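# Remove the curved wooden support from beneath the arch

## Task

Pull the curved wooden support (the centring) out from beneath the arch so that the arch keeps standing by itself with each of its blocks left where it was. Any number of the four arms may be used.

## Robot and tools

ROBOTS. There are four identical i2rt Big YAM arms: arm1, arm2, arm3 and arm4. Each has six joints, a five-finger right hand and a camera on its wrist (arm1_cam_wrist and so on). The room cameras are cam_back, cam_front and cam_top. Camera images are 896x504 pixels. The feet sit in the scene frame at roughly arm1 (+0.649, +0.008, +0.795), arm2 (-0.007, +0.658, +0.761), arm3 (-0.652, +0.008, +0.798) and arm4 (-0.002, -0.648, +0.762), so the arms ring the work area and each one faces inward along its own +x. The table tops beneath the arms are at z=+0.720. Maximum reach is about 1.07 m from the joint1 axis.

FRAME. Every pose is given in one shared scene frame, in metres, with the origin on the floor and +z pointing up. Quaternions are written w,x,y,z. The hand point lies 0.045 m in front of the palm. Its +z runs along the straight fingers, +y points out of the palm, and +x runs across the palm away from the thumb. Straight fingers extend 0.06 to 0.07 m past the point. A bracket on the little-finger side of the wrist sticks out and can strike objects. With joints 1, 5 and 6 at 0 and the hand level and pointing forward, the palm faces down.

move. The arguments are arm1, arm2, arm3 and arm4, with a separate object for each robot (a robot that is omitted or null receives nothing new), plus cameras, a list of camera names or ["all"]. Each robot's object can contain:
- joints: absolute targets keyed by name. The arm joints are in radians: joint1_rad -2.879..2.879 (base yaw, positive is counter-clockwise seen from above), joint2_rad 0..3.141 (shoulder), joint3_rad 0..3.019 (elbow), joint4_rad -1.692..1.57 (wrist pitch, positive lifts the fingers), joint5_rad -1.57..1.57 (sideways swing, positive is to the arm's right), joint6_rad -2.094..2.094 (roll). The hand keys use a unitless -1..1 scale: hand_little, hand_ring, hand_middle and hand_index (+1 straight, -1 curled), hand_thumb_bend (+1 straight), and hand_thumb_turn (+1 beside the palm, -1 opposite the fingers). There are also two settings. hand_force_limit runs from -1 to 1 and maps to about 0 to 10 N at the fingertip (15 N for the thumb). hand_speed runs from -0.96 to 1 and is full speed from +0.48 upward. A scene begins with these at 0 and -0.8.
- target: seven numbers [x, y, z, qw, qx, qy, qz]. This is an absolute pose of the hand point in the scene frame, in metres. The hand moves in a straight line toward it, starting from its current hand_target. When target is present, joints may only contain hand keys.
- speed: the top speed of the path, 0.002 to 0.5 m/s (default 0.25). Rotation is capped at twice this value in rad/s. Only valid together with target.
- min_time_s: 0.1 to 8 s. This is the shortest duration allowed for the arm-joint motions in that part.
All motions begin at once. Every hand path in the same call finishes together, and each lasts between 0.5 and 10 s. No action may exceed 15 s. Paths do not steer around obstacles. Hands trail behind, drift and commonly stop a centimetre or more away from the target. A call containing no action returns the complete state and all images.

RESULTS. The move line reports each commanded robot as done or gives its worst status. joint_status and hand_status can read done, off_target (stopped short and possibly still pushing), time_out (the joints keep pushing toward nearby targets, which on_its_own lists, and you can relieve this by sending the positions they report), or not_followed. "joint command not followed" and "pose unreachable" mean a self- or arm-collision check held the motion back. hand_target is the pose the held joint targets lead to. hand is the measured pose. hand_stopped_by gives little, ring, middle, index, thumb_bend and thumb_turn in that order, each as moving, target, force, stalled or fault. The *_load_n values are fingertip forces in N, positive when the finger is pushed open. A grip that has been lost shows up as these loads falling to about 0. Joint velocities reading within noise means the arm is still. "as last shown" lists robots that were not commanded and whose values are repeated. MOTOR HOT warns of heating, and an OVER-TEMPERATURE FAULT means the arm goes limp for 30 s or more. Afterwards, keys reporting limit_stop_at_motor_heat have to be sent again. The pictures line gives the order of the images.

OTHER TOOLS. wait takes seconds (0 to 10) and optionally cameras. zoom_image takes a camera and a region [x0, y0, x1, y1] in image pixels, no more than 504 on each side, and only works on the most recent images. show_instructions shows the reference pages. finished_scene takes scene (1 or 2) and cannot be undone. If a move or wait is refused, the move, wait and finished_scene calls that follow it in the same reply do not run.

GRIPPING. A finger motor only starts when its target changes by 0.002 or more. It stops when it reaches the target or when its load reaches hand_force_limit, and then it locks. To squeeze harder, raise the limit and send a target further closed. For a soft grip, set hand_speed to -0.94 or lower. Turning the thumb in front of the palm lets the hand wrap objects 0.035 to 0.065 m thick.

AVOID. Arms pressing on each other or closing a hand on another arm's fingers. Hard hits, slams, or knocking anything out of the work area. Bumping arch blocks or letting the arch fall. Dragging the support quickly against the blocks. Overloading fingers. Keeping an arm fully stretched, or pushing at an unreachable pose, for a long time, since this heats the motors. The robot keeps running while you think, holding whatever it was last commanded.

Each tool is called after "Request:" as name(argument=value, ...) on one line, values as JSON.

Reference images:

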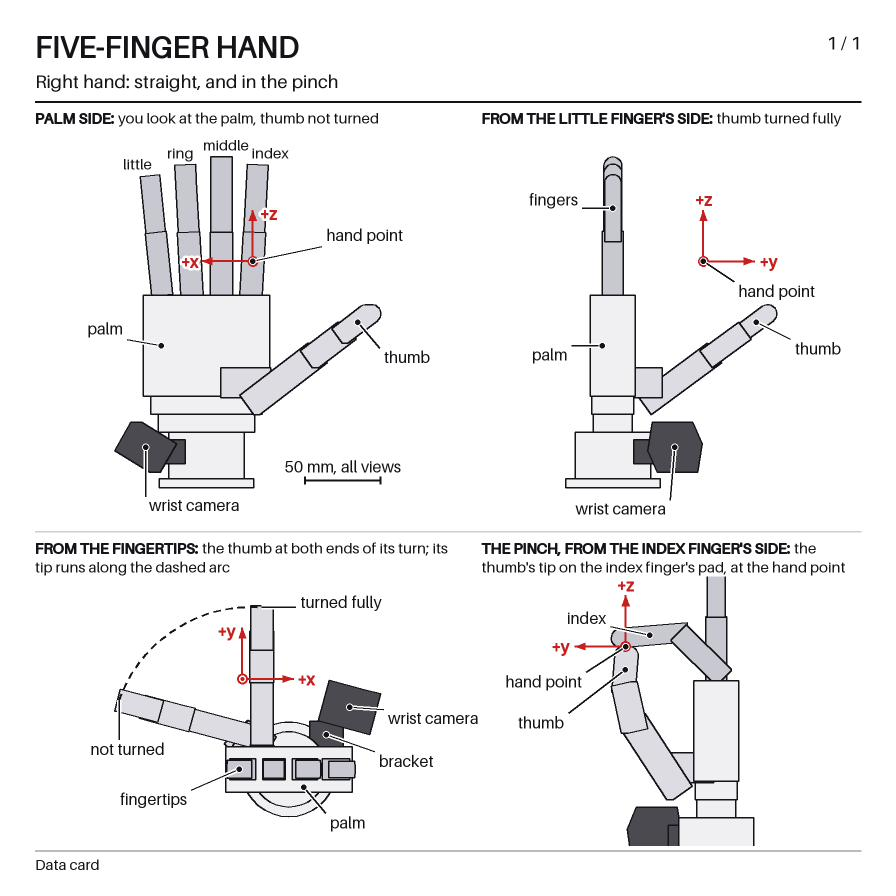

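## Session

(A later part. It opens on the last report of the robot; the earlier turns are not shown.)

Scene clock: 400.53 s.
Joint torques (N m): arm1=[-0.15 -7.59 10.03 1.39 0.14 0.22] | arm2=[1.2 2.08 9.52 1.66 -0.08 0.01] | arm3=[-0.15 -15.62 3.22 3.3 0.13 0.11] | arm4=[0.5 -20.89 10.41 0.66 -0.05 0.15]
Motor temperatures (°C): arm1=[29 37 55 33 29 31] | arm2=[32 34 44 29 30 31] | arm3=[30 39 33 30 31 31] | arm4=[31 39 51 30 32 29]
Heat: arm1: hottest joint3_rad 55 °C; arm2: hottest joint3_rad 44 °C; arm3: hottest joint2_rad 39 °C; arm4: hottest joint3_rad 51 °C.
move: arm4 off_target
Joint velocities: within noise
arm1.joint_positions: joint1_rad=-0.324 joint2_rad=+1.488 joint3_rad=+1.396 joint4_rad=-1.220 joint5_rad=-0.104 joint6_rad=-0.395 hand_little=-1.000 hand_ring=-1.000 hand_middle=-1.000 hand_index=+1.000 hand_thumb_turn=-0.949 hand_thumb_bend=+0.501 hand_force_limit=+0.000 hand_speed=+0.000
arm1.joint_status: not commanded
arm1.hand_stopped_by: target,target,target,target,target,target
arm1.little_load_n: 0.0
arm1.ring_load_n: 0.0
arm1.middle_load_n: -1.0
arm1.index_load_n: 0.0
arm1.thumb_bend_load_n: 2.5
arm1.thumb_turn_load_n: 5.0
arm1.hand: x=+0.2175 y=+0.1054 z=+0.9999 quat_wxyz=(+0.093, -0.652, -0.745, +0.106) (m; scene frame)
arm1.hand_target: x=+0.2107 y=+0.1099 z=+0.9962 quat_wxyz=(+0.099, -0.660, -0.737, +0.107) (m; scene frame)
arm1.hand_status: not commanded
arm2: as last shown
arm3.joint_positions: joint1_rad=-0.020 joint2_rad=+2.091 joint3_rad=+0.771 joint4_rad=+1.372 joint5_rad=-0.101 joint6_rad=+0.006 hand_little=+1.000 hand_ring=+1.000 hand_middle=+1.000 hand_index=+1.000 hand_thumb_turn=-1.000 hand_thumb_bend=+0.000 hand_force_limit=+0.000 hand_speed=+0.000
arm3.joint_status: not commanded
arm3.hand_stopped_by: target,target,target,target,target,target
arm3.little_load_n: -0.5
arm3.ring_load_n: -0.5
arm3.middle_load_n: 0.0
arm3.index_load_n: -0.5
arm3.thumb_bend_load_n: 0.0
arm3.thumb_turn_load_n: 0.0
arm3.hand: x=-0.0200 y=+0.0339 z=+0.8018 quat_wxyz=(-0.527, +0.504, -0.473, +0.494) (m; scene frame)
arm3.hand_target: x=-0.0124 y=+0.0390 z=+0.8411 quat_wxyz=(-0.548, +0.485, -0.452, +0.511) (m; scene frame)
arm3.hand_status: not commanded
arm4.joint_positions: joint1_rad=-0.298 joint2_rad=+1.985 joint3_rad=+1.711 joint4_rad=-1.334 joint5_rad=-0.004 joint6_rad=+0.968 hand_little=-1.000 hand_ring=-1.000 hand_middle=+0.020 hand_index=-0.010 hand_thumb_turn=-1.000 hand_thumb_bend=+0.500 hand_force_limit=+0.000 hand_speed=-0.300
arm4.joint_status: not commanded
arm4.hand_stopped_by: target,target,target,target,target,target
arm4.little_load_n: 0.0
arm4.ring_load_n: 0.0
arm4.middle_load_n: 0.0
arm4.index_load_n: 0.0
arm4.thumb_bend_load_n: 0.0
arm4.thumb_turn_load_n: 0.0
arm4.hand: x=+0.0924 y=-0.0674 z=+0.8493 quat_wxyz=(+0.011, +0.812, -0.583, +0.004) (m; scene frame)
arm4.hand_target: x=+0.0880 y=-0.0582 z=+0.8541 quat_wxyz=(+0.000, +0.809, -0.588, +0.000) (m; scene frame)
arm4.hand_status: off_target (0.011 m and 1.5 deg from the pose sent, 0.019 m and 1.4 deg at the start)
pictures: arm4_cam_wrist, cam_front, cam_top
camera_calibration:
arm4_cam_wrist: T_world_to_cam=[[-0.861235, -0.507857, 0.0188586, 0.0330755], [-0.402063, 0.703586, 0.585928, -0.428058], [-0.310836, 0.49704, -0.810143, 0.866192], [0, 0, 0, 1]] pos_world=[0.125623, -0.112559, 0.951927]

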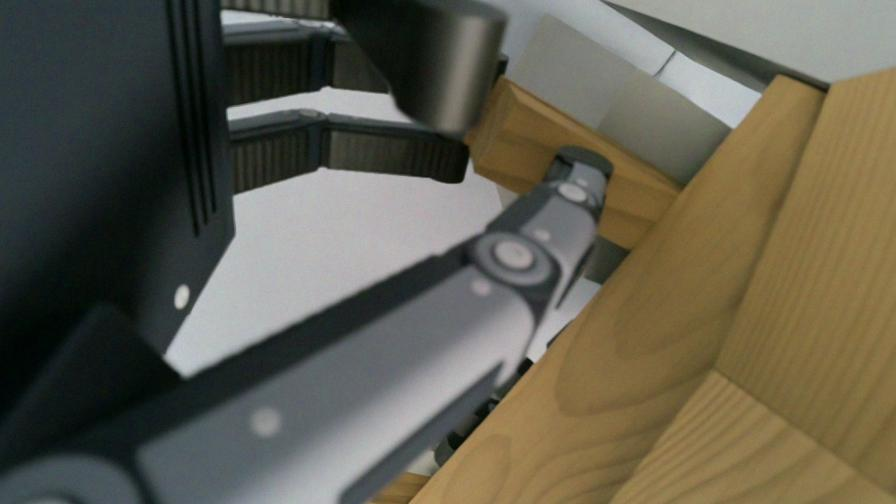

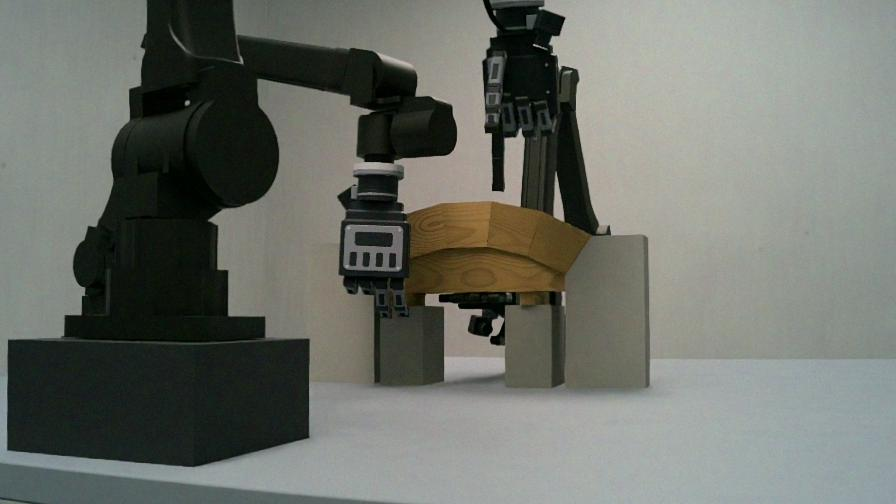

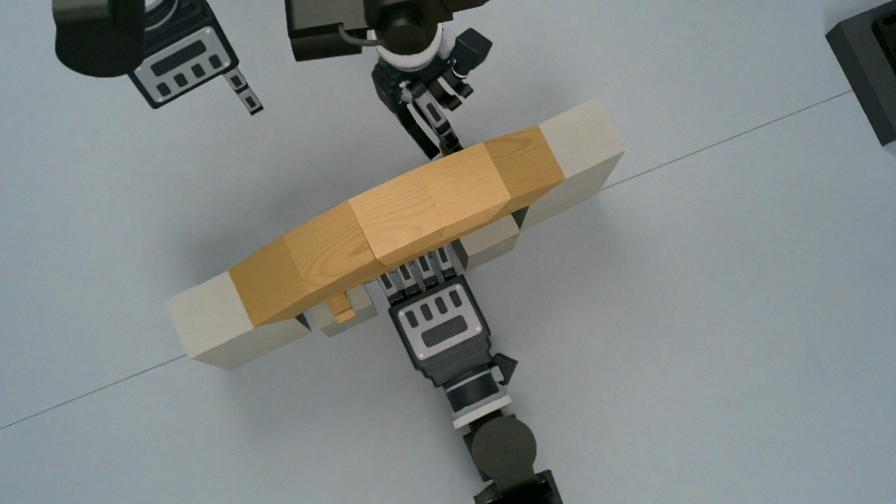

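Request:
move(arm4={"target": [0.091, -0.046, 0.853, 0, -0.809, 0.5878, 0], "speed": 0.06}, cameras=["arm4_cam_wrist", "cam_top", "cam_front"])

Request:
zoom_image(camera="cam_front", region=[360, 260, 460, 340])

Scene clock: 414.50 s.
Joint torques (N m): arm1=[-0.56 -7.71 10.11 1.22 0.12 0.17] | arm2=[1.14 2.2 9.52 1.62 -0.08 0.02] | arm3=[-0.03 -15.91 3.22 3.32 0.17 0.06] | arm4=[0.79 -19.31 14.54 0.13 -0.09 0.12]
Motor temperatures (°C): arm1=[29 37 55 33 29 31] | arm2=[32 34 44 29 30 31] | arm3=[30 39 33 30 31 31] | arm4=[31 40 51 30 32 29]
Heat: arm1: hottest joint3_rad 55 °C; arm2: hottest joint3_rad 44 °C; arm3: hottest joint2_rad 39 °C; arm4: hottest joint3_rad 51 °C.
move: arm4 off_target
Joint velocities: within noise
arm1, arm2, arm3: as last shown
arm1.middle_load_n: -0.5
arm3.ring_load_n: -1.0
arm3.middle_load_n: -0.5
arm3.index_load_n: 0.0
arm4.joint_positions: joint1_rad=-0.296 joint2_rad=+1.994 joint3_rad=+1.711 joint4_rad=-1.334 joint5_rad=-0.004 joint6_rad=+0.970 hand_little=-1.000 hand_ring=-1.000 hand_middle=+0.020 hand_index=-0.010 hand_thumb_turn=-1.000 hand_thumb_bend=+0.500 hand_force_limit=+0.000 hand_speed=-0.300
arm4.joint_status: not commanded
arm4.hand_stopped_by: target,target,target,target,target,target
arm4.little_load_n: 0.0
arm4.ring_load_n: 0.0
arm4.middle_load_n: 0.0
arm4.index_load_n: 0.0
arm4.thumb_bend_load_n: 0.0
arm4.thumb_turn_load_n: 0.0
arm4.hand: x=+0.0914 y=-0.0676 z=+0.8442 quat_wxyz=(+0.015, +0.812, -0.583, +0.006) (m; scene frame)
arm4.hand_target: x=+0.0908 y=-0.0470 z=+0.8533 quat_wxyz=(+0.000, +0.809, -0.588, -0.001) (m; scene frame)
arm4.hand_status: off_target (0.023 m and 1.9 deg from the pose sent, 0.022 m and 1.5 deg at the start)
pictures: arm4_cam_wrist, cam_front, cam_top
camera_calibration:
arm4_cam_wrist: T_world_to_cam=[[-0.860974, -0.507998, 0.0257238, 0.0262955], [-0.400657, 0.708468, 0.580988, -0.420962], [-0.313365, 0.489909, -0.813506, 0.864327], [0, 0, 0, 1]] pos_world=[0.124828, -0.111845, 0.947032]

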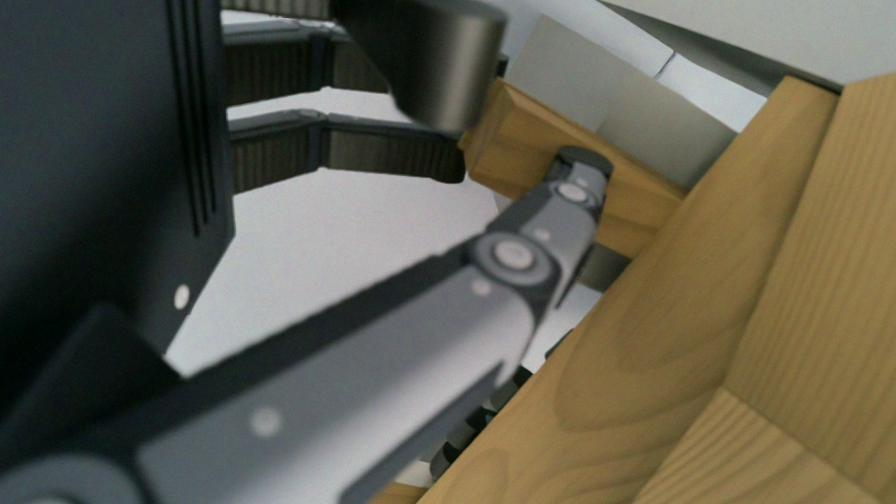

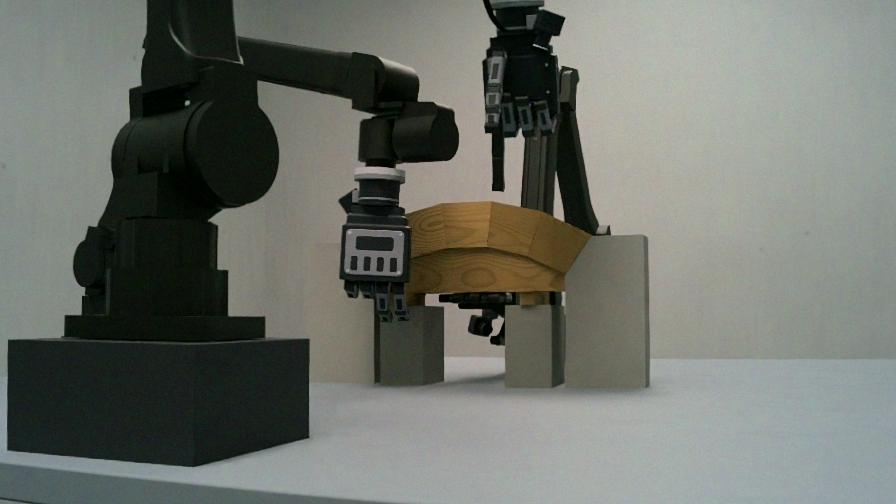

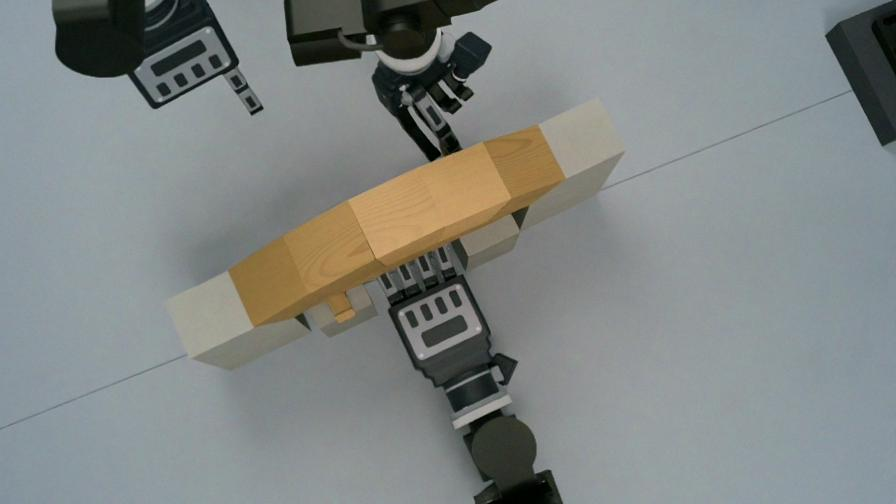

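Scaled by 5.040 from the camera's 896x504 image, which has a finer 1280x720 frame.

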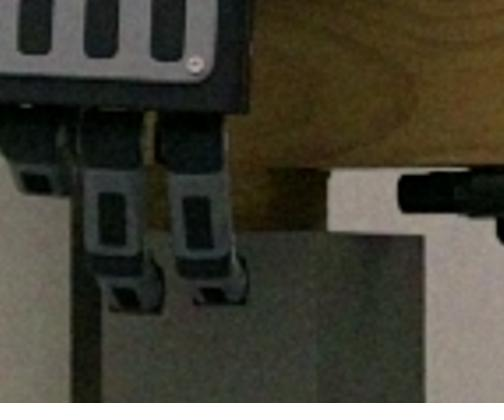

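Request:
move(arm4={"target": [0.091, -0.042, 0.861, 0, -0.809, 0.5878, 0], "speed": 0.06}, cameras=["arm4_cam_wrist", "cam_top", "cam_front"])

Request:
zoom_image(camera="cam_front", region=[360, 260, 460, 340])

Scene clock: 422.27 s.
Joint torques (N m): arm1=[0.32 -7.82 10.1 1.44 0.15 0.21] | arm2=[1.26 2.02 9.51 1.65 -0.08 0.02] | arm3=[-0.03 -15.91 3.25 3.3 0.14 0.08] | arm4=[0.67 -19.84 14.69 -0.34 -0.09 0.12]
Motor temperatures (°C): arm1=[29 37 55 33 29 31] | arm2=[32 34 44 29 30 31] | arm3=[30 39 33 30 31 31] | arm4=[31 40 52 30 32 29]
Heat: arm1: hottest joint3_rad 55 °C; arm2: hottest joint3_rad 44 °C; arm3: hottest joint2_rad 39 °C; arm4: hottest joint3_rad 52 °C.
move: arm4 off_target
Joint velocities: within noise
arm1, arm2, arm3: as last shown
arm1.middle_load_n: -1.0
arm3.ring_load_n: -0.5
arm3.middle_load_n: 0.0
arm3.index_load_n: -0.5
arm4.joint_positions: joint1_rad=-0.296 joint2_rad=+1.999 joint3_rad=+1.740 joint4_rad=-1.348 joint5_rad=-0.004 joint6_rad=+0.971 hand_little=-1.000 hand_ring=-1.000 hand_middle=+0.020 hand_index=-0.010 hand_thumb_turn=-1.000 hand_thumb_bend=+0.500 hand_force_limit=+0.000 hand_speed=-0.300
arm4.joint_status: not commanded
arm4.hand_stopped_by: target,target,target,target,target,target
arm4.little_load_n: 0.0
arm4.ring_load_n: 0.5
arm4.middle_load_n: 0.0
arm4.index_load_n: 0.0
arm4.thumb_bend_load_n: 0.0
arm4.thumb_turn_load_n: 0.0
arm4.hand: x=+0.0930 y=-0.0608 z=+0.8522 quat_wxyz=(+0.010, +0.812, -0.584, +0.004) (m; scene frame)
arm4.hand_target: x=+0.0907 y=-0.0428 z=+0.8612 quat_wxyz=(-0.001, +0.809, -0.588, -0.001) (m; scene frame)
arm4.hand_status: off_target (0.021 m and 1.3 deg from the pose sent, 0.031 m and 2.0 deg at the start)
pictures: arm4_cam_wrist, cam_front, cam_top
camera_calibration:
arm4_cam_wrist: T_world_to_cam=[[-0.861616, -0.50726, 0.0174386, 0.0381672], [-0.401703, 0.702515, 0.587459, -0.435616], [-0.310245, 0.499159, -0.809066, 0.864557], [0, 0, 0, 1]] pos_world=[0.126122, -0.106164, 0.954724]

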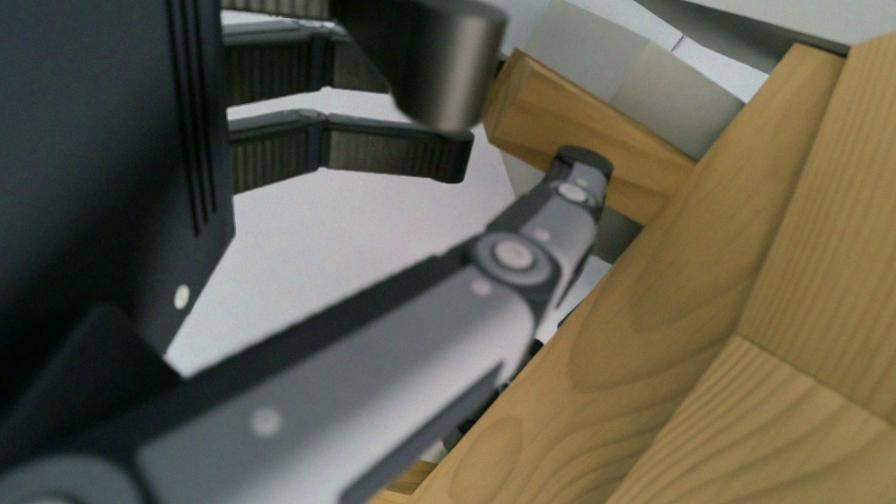

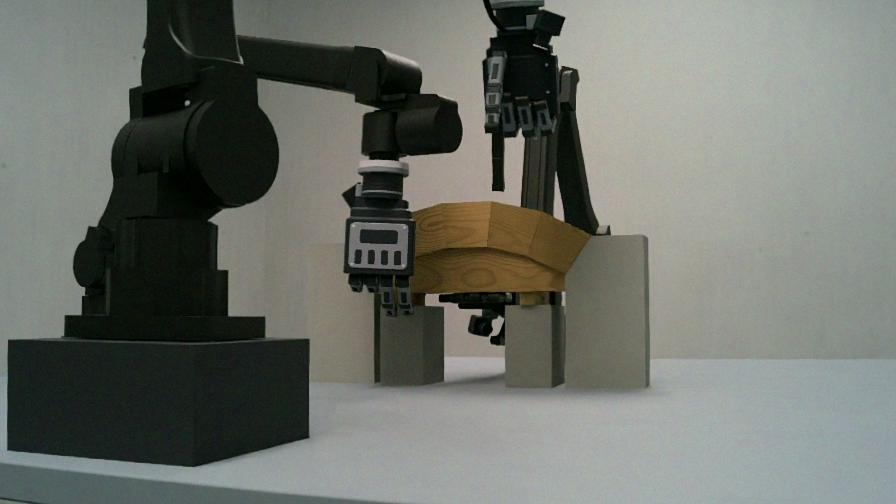

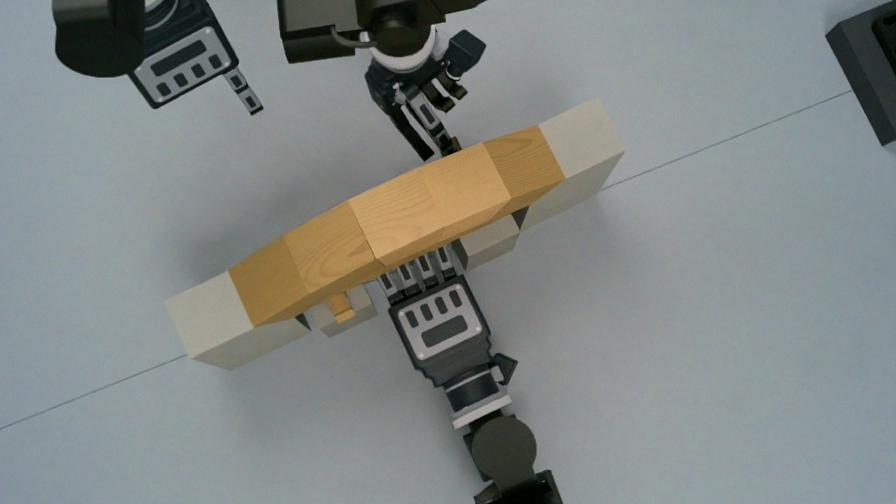

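Scaled by 5.040 from the camera's 896x504 image, which has a finer 1280x720 frame.

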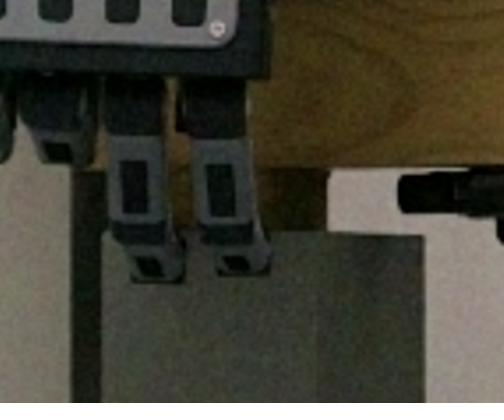

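Request:
move(arm4={"target": [0.089, -0.040, 0.855, 0, -0.809, 0.5878, 0], "speed": 0.06}, cameras=["arm4_cam_wrist", "cam_top", "cam_front"])

Request:
zoom_image(camera="cam_front", region=[360, 260, 460, 340])

Scene clock: 428.47 s.
Joint torques (N m): arm1=[0.15 -7.12 10.18 1.36 0.1 0.16] | arm2=[1.26 2.08 9.52 1.66 -0.08 0.02] | arm3=[-0.03 -16.32 3.33 3.36 0.18 0.08] | arm4=[0.91 -19.08 14.22 0.18 -0.09 0.12]
Motor temperatures (°C): arm1=[29 37 55 33 29 31] | arm2=[32 34 44 29 30 31] | arm3=[30 39 33 30 31 31] | arm4=[31 40 53 30 32 29]
Heat: arm1: hottest joint3_rad 55 °C; arm2: hottest joint3_rad 44 °C; arm3: hottest joint2_rad 39 °C; arm4: hottest joint3_rad 53 °C.
move: arm4 off_target
Joint velocities: arm1=[-0.015 -0.015 0.002 0.002 0.022 -0.154] | arm2=[within noise] | arm3=[within noise] | arm4=[within noise]
arm1, arm2, arm3: as last shown
arm3.middle_load_n: -0.5
arm3.index_load_n: 0.0
arm3.thumb_bend_load_n: 0.5
arm4.joint_positions: joint1_rad=-0.292 joint2_rad=+2.007 joint3_rad=+1.740 joint4_rad=-1.348 joint5_rad=-0.004 joint6_rad=+0.975 hand_little=-1.000 hand_ring=-1.000 hand_middle=+0.020 hand_index=-0.010 hand_thumb_turn=-1.000 hand_thumb_bend=+0.500 hand_force_limit=+0.000 hand_speed=-0.300
arm4.joint_status: not commanded
arm4.hand_stopped_by: target,target,target,target,target,target
arm4.little_load_n: 0.0
arm4.ring_load_n: 0.0
arm4.middle_load_n: 0.0
arm4.index_load_n: 0.5
arm4.thumb_bend_load_n: 0.0
arm4.thumb_turn_load_n: 0.0
arm4.hand: x=+0.0908 y=-0.0605 z=+0.8475 quat_wxyz=(+0.013, +0.812, -0.584, +0.005) (m; scene frame)
arm4.hand_target: x=+0.0886 y=-0.0409 z=+0.8551 quat_wxyz=(+0.000, +0.809, -0.588, -0.001) (m; scene frame)
arm4.hand_status: off_target (0.022 m and 1.8 deg from the pose sent, 0.021 m and 1.3 deg at the start)
pictures: arm4_cam_wrist, cam_front, cam_top
camera_calibration:
arm4_cam_wrist: T_world_to_cam=[[-0.861593, -0.507061, 0.0233825, 0.031457], [-0.40044, 0.707288, 0.582574, -0.429632], [-0.311939, 0.492578, -0.812441, 0.862553], [0, 0, 0, 1]] pos_world=[0.124125, -0.105051, 0.950331]

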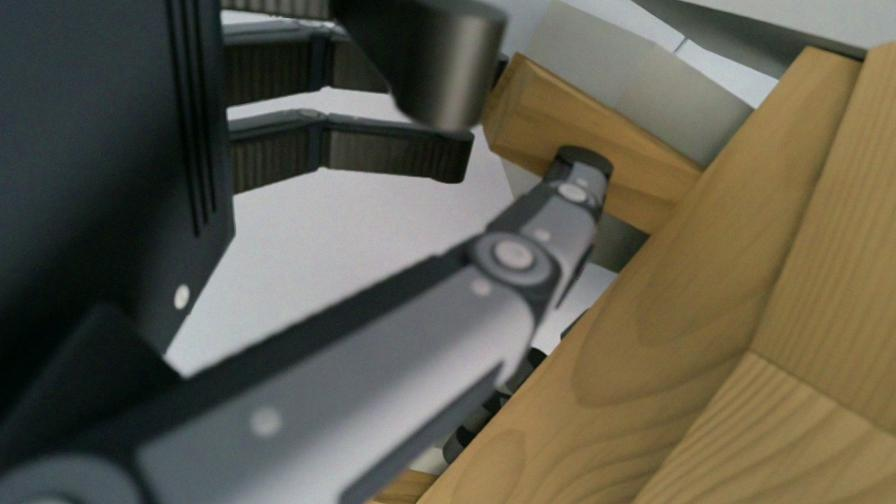

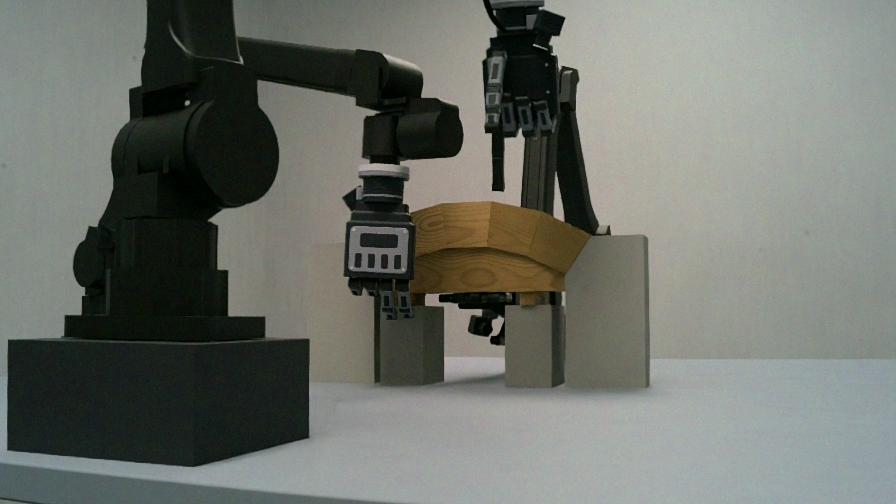

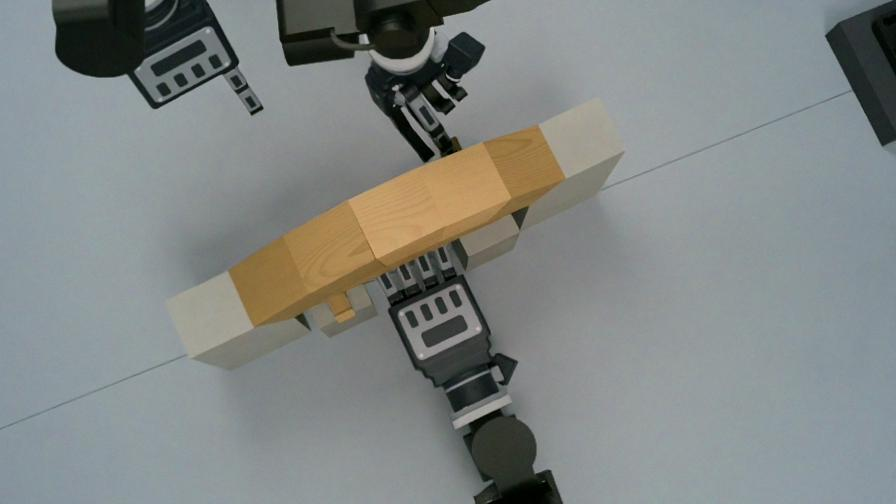

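Scaled by 5.040 from the camera's 896x504 image, which has a finer 1280x720 frame.

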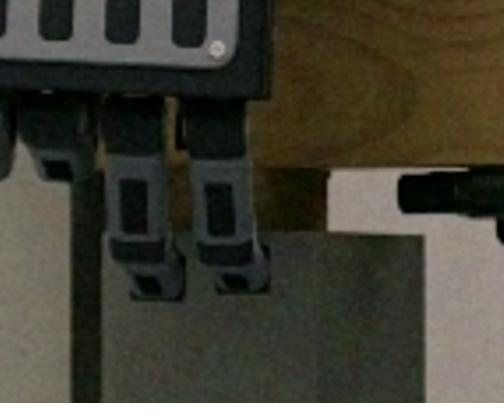

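Request:
move(arm4={"joints": {"hand_thumb_bend": -0.2, "hand_force_limit": 0.0, "hand_speed": -0.7}}, cameras=["arm4_cam_wrist", "cam_top", "cam_front"])

Request:
zoom_image(camera="cam_front", region=[360, 260, 460, 340])

Scene clock: 436.80 s.
Joint torques (N m): arm1=[-0.15 -7.36 10.28 1.39 0.11 0.22] | arm2=[1.2 2.08 9.52 1.7 -0.08 0.01] | arm3=[0.09 -16.03 3.3 3.3 0.15 0.08] | arm4=[-0.15 -18.96 13.65 0.38 0.2 0.13]
Motor temperatures (°C): arm1=[29 37 55 33 29 31] | arm2=[32 34 44 29 30 31] | arm3=[30 39 33 30 31 31] | arm4=[31 39 54 30 32 29]
Heat: arm1: hottest joint3_rad 55 °C; arm2: hottest joint3_rad 44 °C; arm3: hottest joint2_rad 39 °C; arm4: hottest joint3_rad 54 °C.
move: arm4 off_target
Joint velocities: within noise
arm1, arm2, arm3: as last shown
arm1.index_load_n: -0.5
arm3.thumb_bend_load_n: 0.0
arm3.hand_target: x=-0.0124 y=+0.0390 z=+0.8410 quat_wxyz=(-0.548, +0.485, -0.452, +0.511) (m; scene frame)
arm4.joint_positions: joint1_rad=-0.283 joint2_rad=+2.007 joint3_rad=+1.747 joint4_rad=-1.354 joint5_rad=-0.013 joint6_rad=+0.975 hand_little=-1.000 hand_ring=-1.000 hand_middle=+0.021 hand_index=-0.010 hand_thumb_turn=-1.000 hand_thumb_bend=+0.065 hand_force_limit=+0.000 hand_speed=-0.700
arm4.joint_status: hand_thumb_bend off_target (ended at +0.065, target -0.200); the others done
arm4.hand_stopped_by: target,target,target,target,force,target
arm4.little_load_n: 0.0
arm4.ring_load_n: 0.0
arm4.middle_load_n: 6.5
arm4.index_load_n: 0.0
arm4.thumb_bend_load_n: 7.0
arm4.thumb_turn_load_n: 0.5
arm4.hand: x=+0.0841 y=-0.0583 z=+0.8506 quat_wxyz=(+0.015, +0.814, -0.580, +0.001) (m; scene frame)
arm4.hand_target: x=+0.0889 y=-0.0409 z=+0.8552 quat_wxyz=(+0.000, +0.809, -0.588, +0.000) (m; scene frame)
arm4.hand_status: not commanded
pictures: arm4_cam_wrist, cam_front, cam_top
camera_calibration:
arm4_cam_wrist: T_world_to_cam=[[-0.857211, -0.514141, 0.02911, 0.0210364], [-0.401218, 0.702237, 0.588122, -0.440594], [-0.32282, 0.492465, -0.808248, 0.85927], [0, 0, 0, 1]] pos_world=[0.118648, -0.102943, 0.953014]

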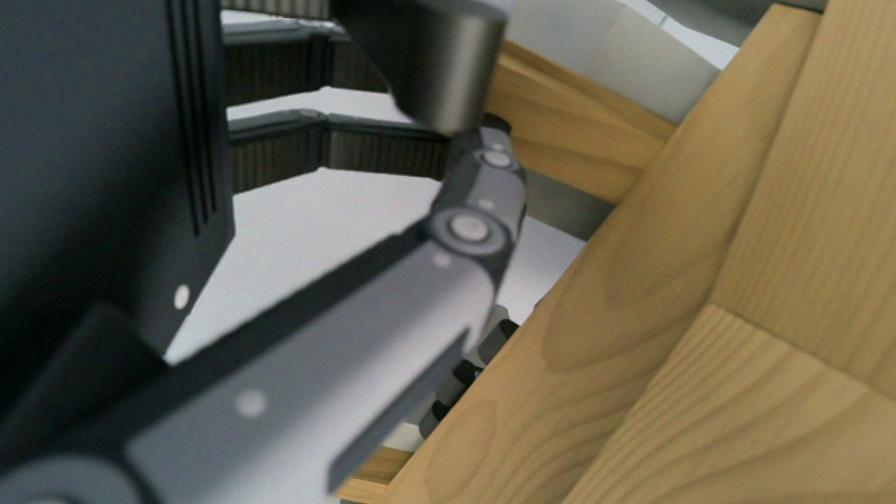

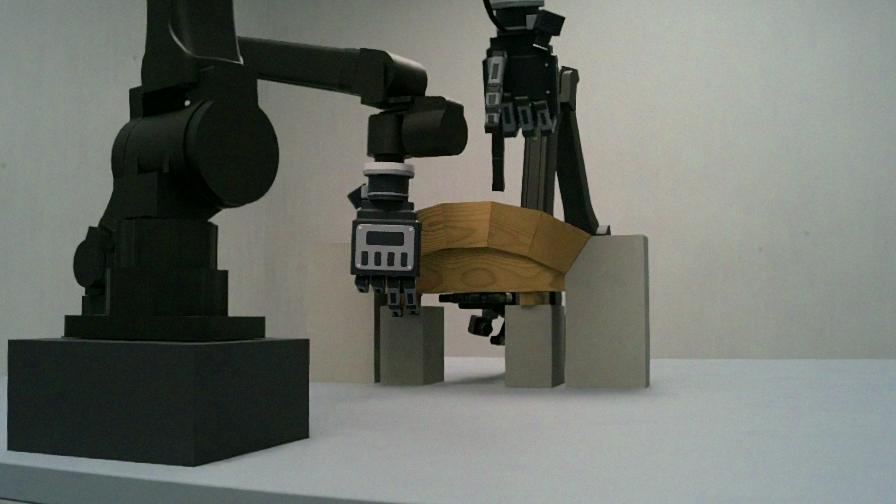

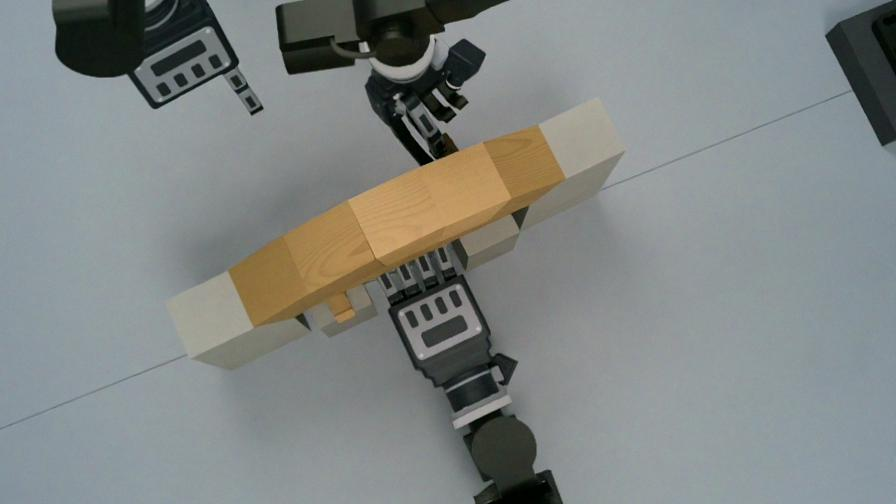

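Scaled by 5.040 from the camera's 896x504 image, which has a finer 1280x720 frame.

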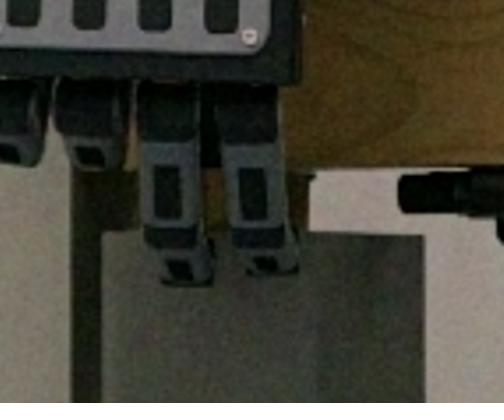

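Request:
move(arm4={"target": [0.15, -0.034, 0.853, 0, -0.809, 0.5878, 0], "speed": 0.08}, cameras=["arm4_cam_wrist", "cam_top", "cam_front"])

Request:
zoom_image(camera="cam_front", region=[360, 260, 460, 340])

Scene clock: 446.23 s.
Joint torques (N m): arm1=[-0.32 -7.53 10.22 1.46 0.14 0.21] | arm2=[1.2 2.2 9.52 1.68 -0.07 0.01] | arm3=[0.15 -15.74 3.32 3.41 0.15 0.09] | arm4=[-1.38 -19.14 14.48 -0.27 0.19 -0.23]
Motor temperatures (°C): arm1=[29 37 55 33 29 31] | arm2=[32 34 44 29 30 31] | arm3=[30 39 33 30 31 31] | arm4=[31 39 53 30 32 29]
Heat: arm1: hottest joint3_rad 55 °C; arm2: hottest joint3_rad 44 °C; arm3: hottest joint2_rad 39 °C; arm4: hottest joint3_rad 53 °C.
move: arm4 off_target
Joint velocities: within noise
arm1, arm2, arm3: as last shown
arm1.index_load_n: 0.0
arm1.thumb_bend_load_n: 2.0
arm3.joint_positions: joint1_rad=-0.020 joint2_rad=+2.091 joint3_rad=+0.771 joint4_rad=+1.372 joint5_rad=-0.101 joint6_rad=+0.007 hand_little=+1.000 hand_ring=+1.000 hand_middle=+1.000 hand_index=+1.000 hand_thumb_turn=-1.000 hand_thumb_bend=+0.000 hand_force_limit=+0.000 hand_speed=+0.000
arm3.middle_load_n: 0.0
arm3.index_load_n: -0.5
arm3.hand_target: x=-0.0124 y=+0.0390 z=+0.8410 quat_wxyz=(-0.548, +0.485, -0.452, +0.510) (m; scene frame)
arm4.joint_positions: joint1_rad=-0.360 joint2_rad=+2.068 joint3_rad=+1.848 joint4_rad=-1.377 joint5_rad=-0.011 joint6_rad=+0.929 hand_little=-1.000 hand_ring=-1.000 hand_middle=+0.021 hand_index=-0.010 hand_thumb_turn=-1.000 hand_thumb_bend=+0.065 hand_force_limit=+0.000 hand_speed=-0.700
arm4.joint_status: not commanded
arm4.hand_stopped_by: target,target,target,target,force,target
arm4.little_load_n: 0.5
arm4.ring_load_n: 0.0
arm4.middle_load_n: 8.5
arm4.index_load_n: 0.0
arm4.thumb_bend_load_n: 5.0
arm4.thumb_turn_load_n: 0.5
arm4.hand: x=+0.1376 y=-0.0448 z=+0.8514 quat_wxyz=(+0.007, +0.806, -0.592, -0.002) (m; scene frame)
arm4.hand_target: x=+0.1498 y=-0.0346 z=+0.8530 quat_wxyz=(-0.001, +0.809, -0.588, +0.000) (m; scene frame)
arm4.hand_status: off_target (0.016 m and 1.0 deg from the pose sent, 0.070 m and 2.0 deg at the start)
pictures: arm4_cam_wrist, cam_front, cam_top
camera_calibration:
arm4_cam_wrist: T_world_to_cam=[[-0.872204, -0.488874, 0.0162001, 0.0880281], [-0.383674, 0.70431, 0.597279, -0.43922], [-0.303404, 0.514734, -0.80187, 0.863348], [0, 0, 0, 1]] pos_world=[0.170204, -0.092013, 0.953204]

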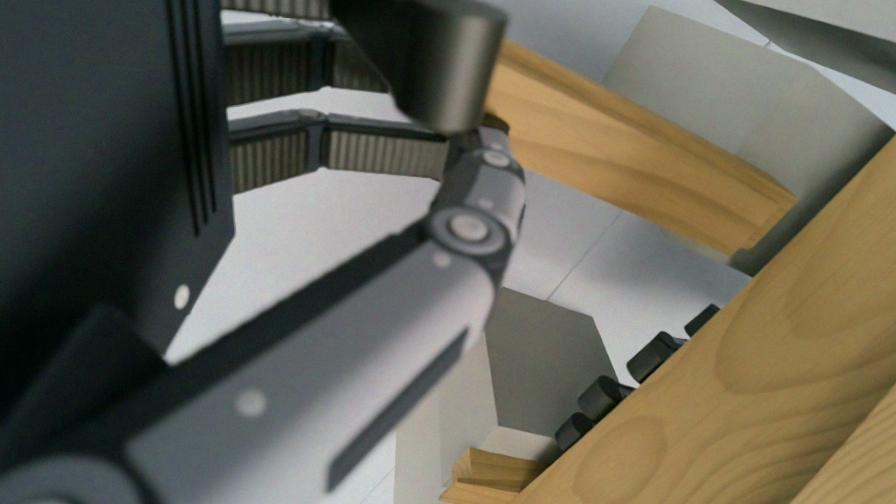

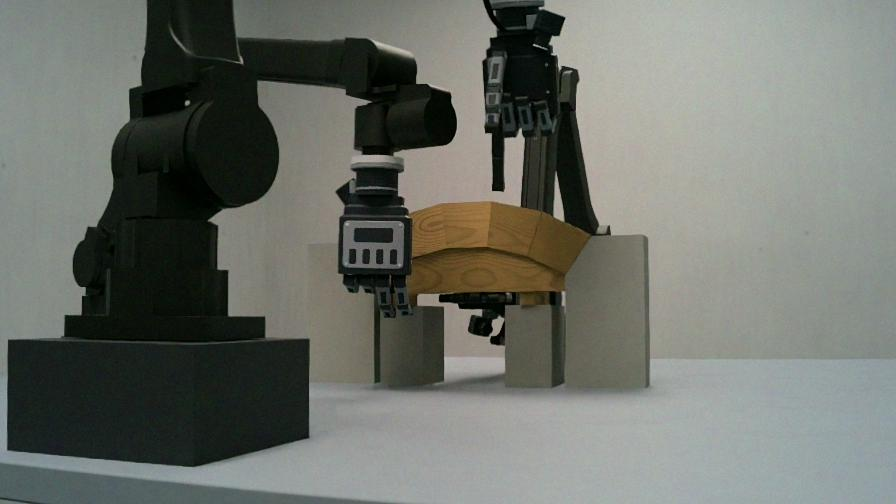

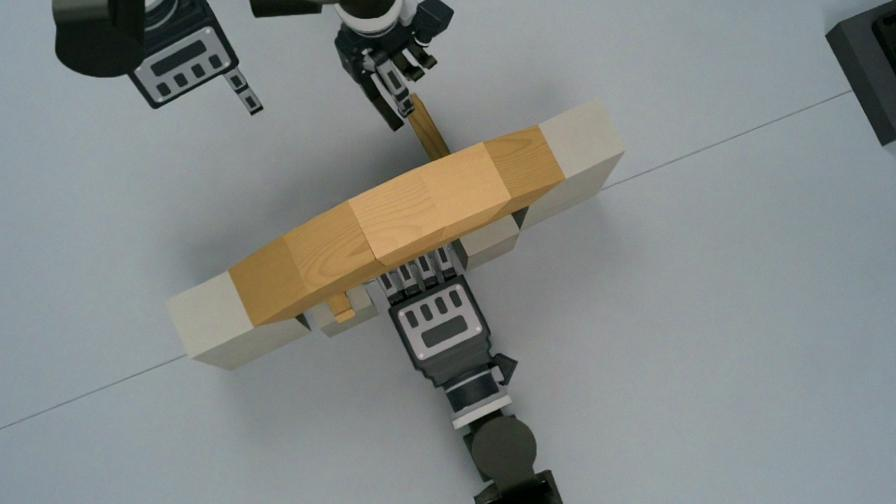

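Scaled by 5.040 from the camera's 896x504 image, which has a finer 1280x720 frame.

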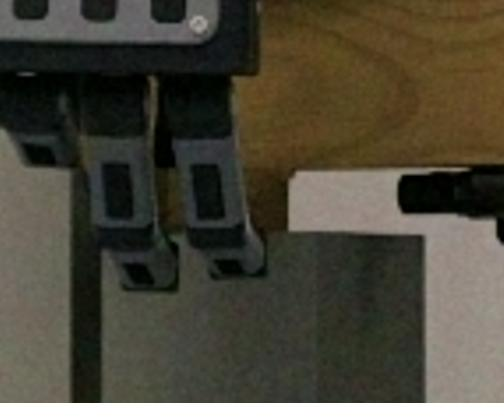

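Request:
move(arm4={"target": [0.205, -0.036, 0.862, 0, -0.809, 0.5878, 0], "speed": 0.08}, cameras=["arm4_cam_wrist", "cam_top", "cam_front"])

Request:
zoom_image(camera="cam_front", region=[300, 200, 600, 400])

Scene clock: 451.87 s.
Joint torques (N m): arm1=[0.15 -7.82 10.18 1.36 0.1 0.14] | arm2=[1.2 2.14 9.52 1.66 -0.08 0.01] | arm3=[-0.09 -16.15 3.29 3.29 0.15 0.08] | arm4=[0.38 -21.36 15.04 -0.05 -0.04 -0.18]
Motor temperatures (°C): arm1=[29 37 55 33 29 31] | arm2=[32 34 44 29 30 31] | arm3=[30 39 33 30 31 31] | arm4=[31 39 54 30 32 29]
Heat: arm1: hottest joint3_rad 55 °C; arm2: hottest joint3_rad 44 °C; arm3: hottest joint2_rad 39 °C; arm4: hottest joint3_rad 54 °C.
move: arm4 off_target
Joint velocities: within noise
arm1, arm2, arm3: as last shown
arm1.thumb_bend_load_n: 2.5
arm3.middle_load_n: -0.5
arm3.index_load_n: 0.0
arm4.joint_positions: joint1_rad=-0.446 joint2_rad=+2.129 joint3_rad=+1.955 joint4_rad=-1.433 joint5_rad=-0.003 joint6_rad=+0.851 hand_little=-1.000 hand_ring=-1.000 hand_middle=+0.020 hand_index=-0.010 hand_thumb_turn=-1.000 hand_thumb_bend=+0.063 hand_force_limit=+0.000 hand_speed=-0.700
arm4.joint_status: not commanded
arm4.hand_stopped_by: target,target,target,target,force,target
arm4.little_load_n: 0.0
arm4.ring_load_n: 0.0
arm4.middle_load_n: 1.5
arm4.index_load_n: 0.0
arm4.thumb_bend_load_n: 0.0
arm4.thumb_turn_load_n: 0.0
arm4.hand: x=+0.1970 y=-0.0478 z=+0.8539 quat_wxyz=(+0.010, +0.803, -0.596, +0.002) (m; scene frame)
arm4.hand_target: x=+0.2047 y=-0.0366 z=+0.8619 quat_wxyz=(-0.001, +0.809, -0.588, +0.000) (m; scene frame)
arm4.hand_status: off_target (0.016 m and 1.6 deg from the pose sent, 0.069 m and 1.0 deg at the start)
pictures: arm4_cam_wrist, cam_front, cam_top
camera_calibration:
arm4_cam_wrist: T_world_to_cam=[[-0.876077, -0.481757, 0.0199903, 0.136241], [-0.378838, 0.71338, 0.589552, -0.409635], [-0.298282, 0.508919, -0.807483, 0.88849], [0, 0, 0, 1]] pos_world=[0.229193, -0.0943095, 0.956218]

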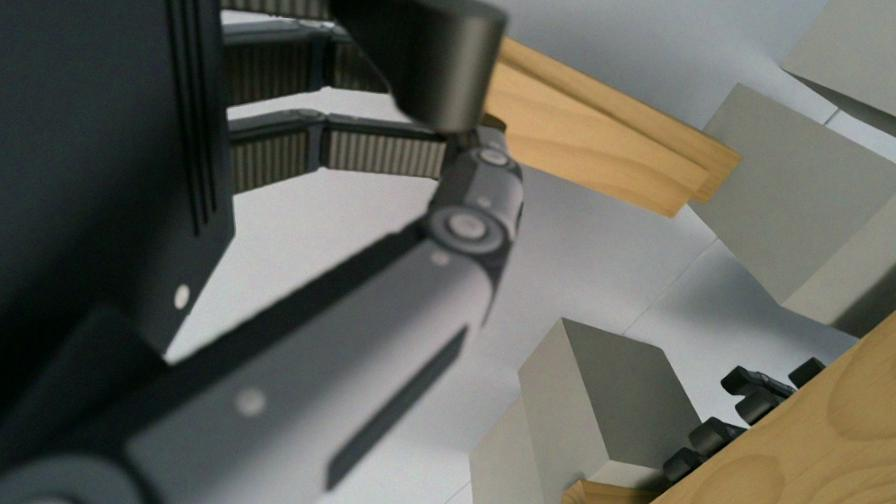

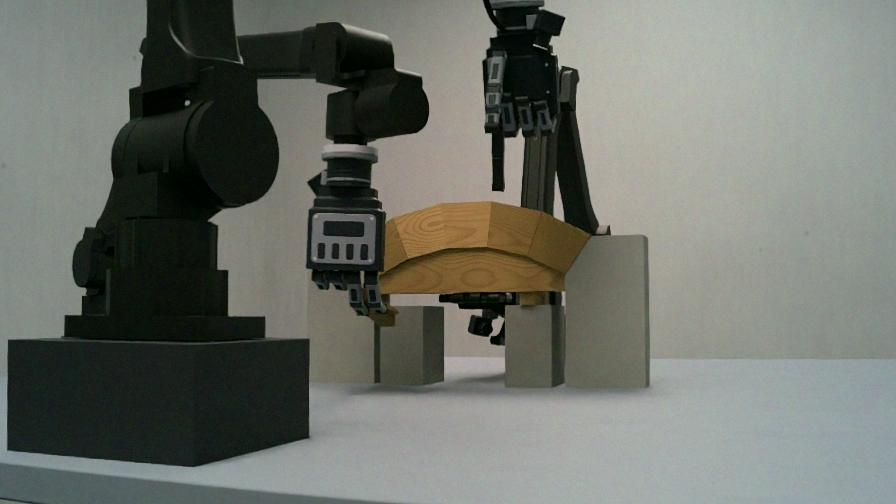

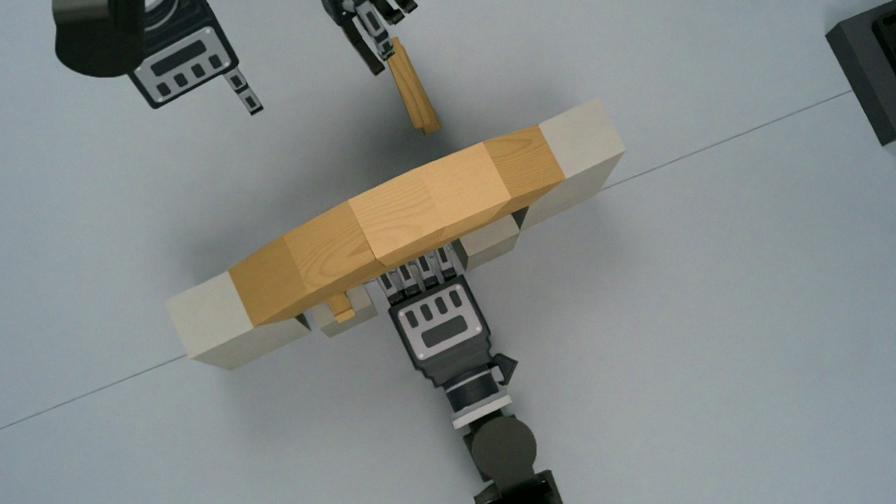

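Scaled by 1.680 from the camera's 896x504 image, which has a finer 1280x720 frame.

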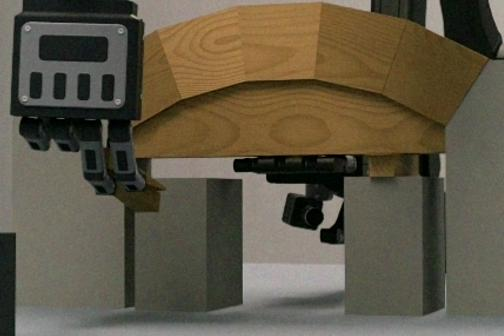

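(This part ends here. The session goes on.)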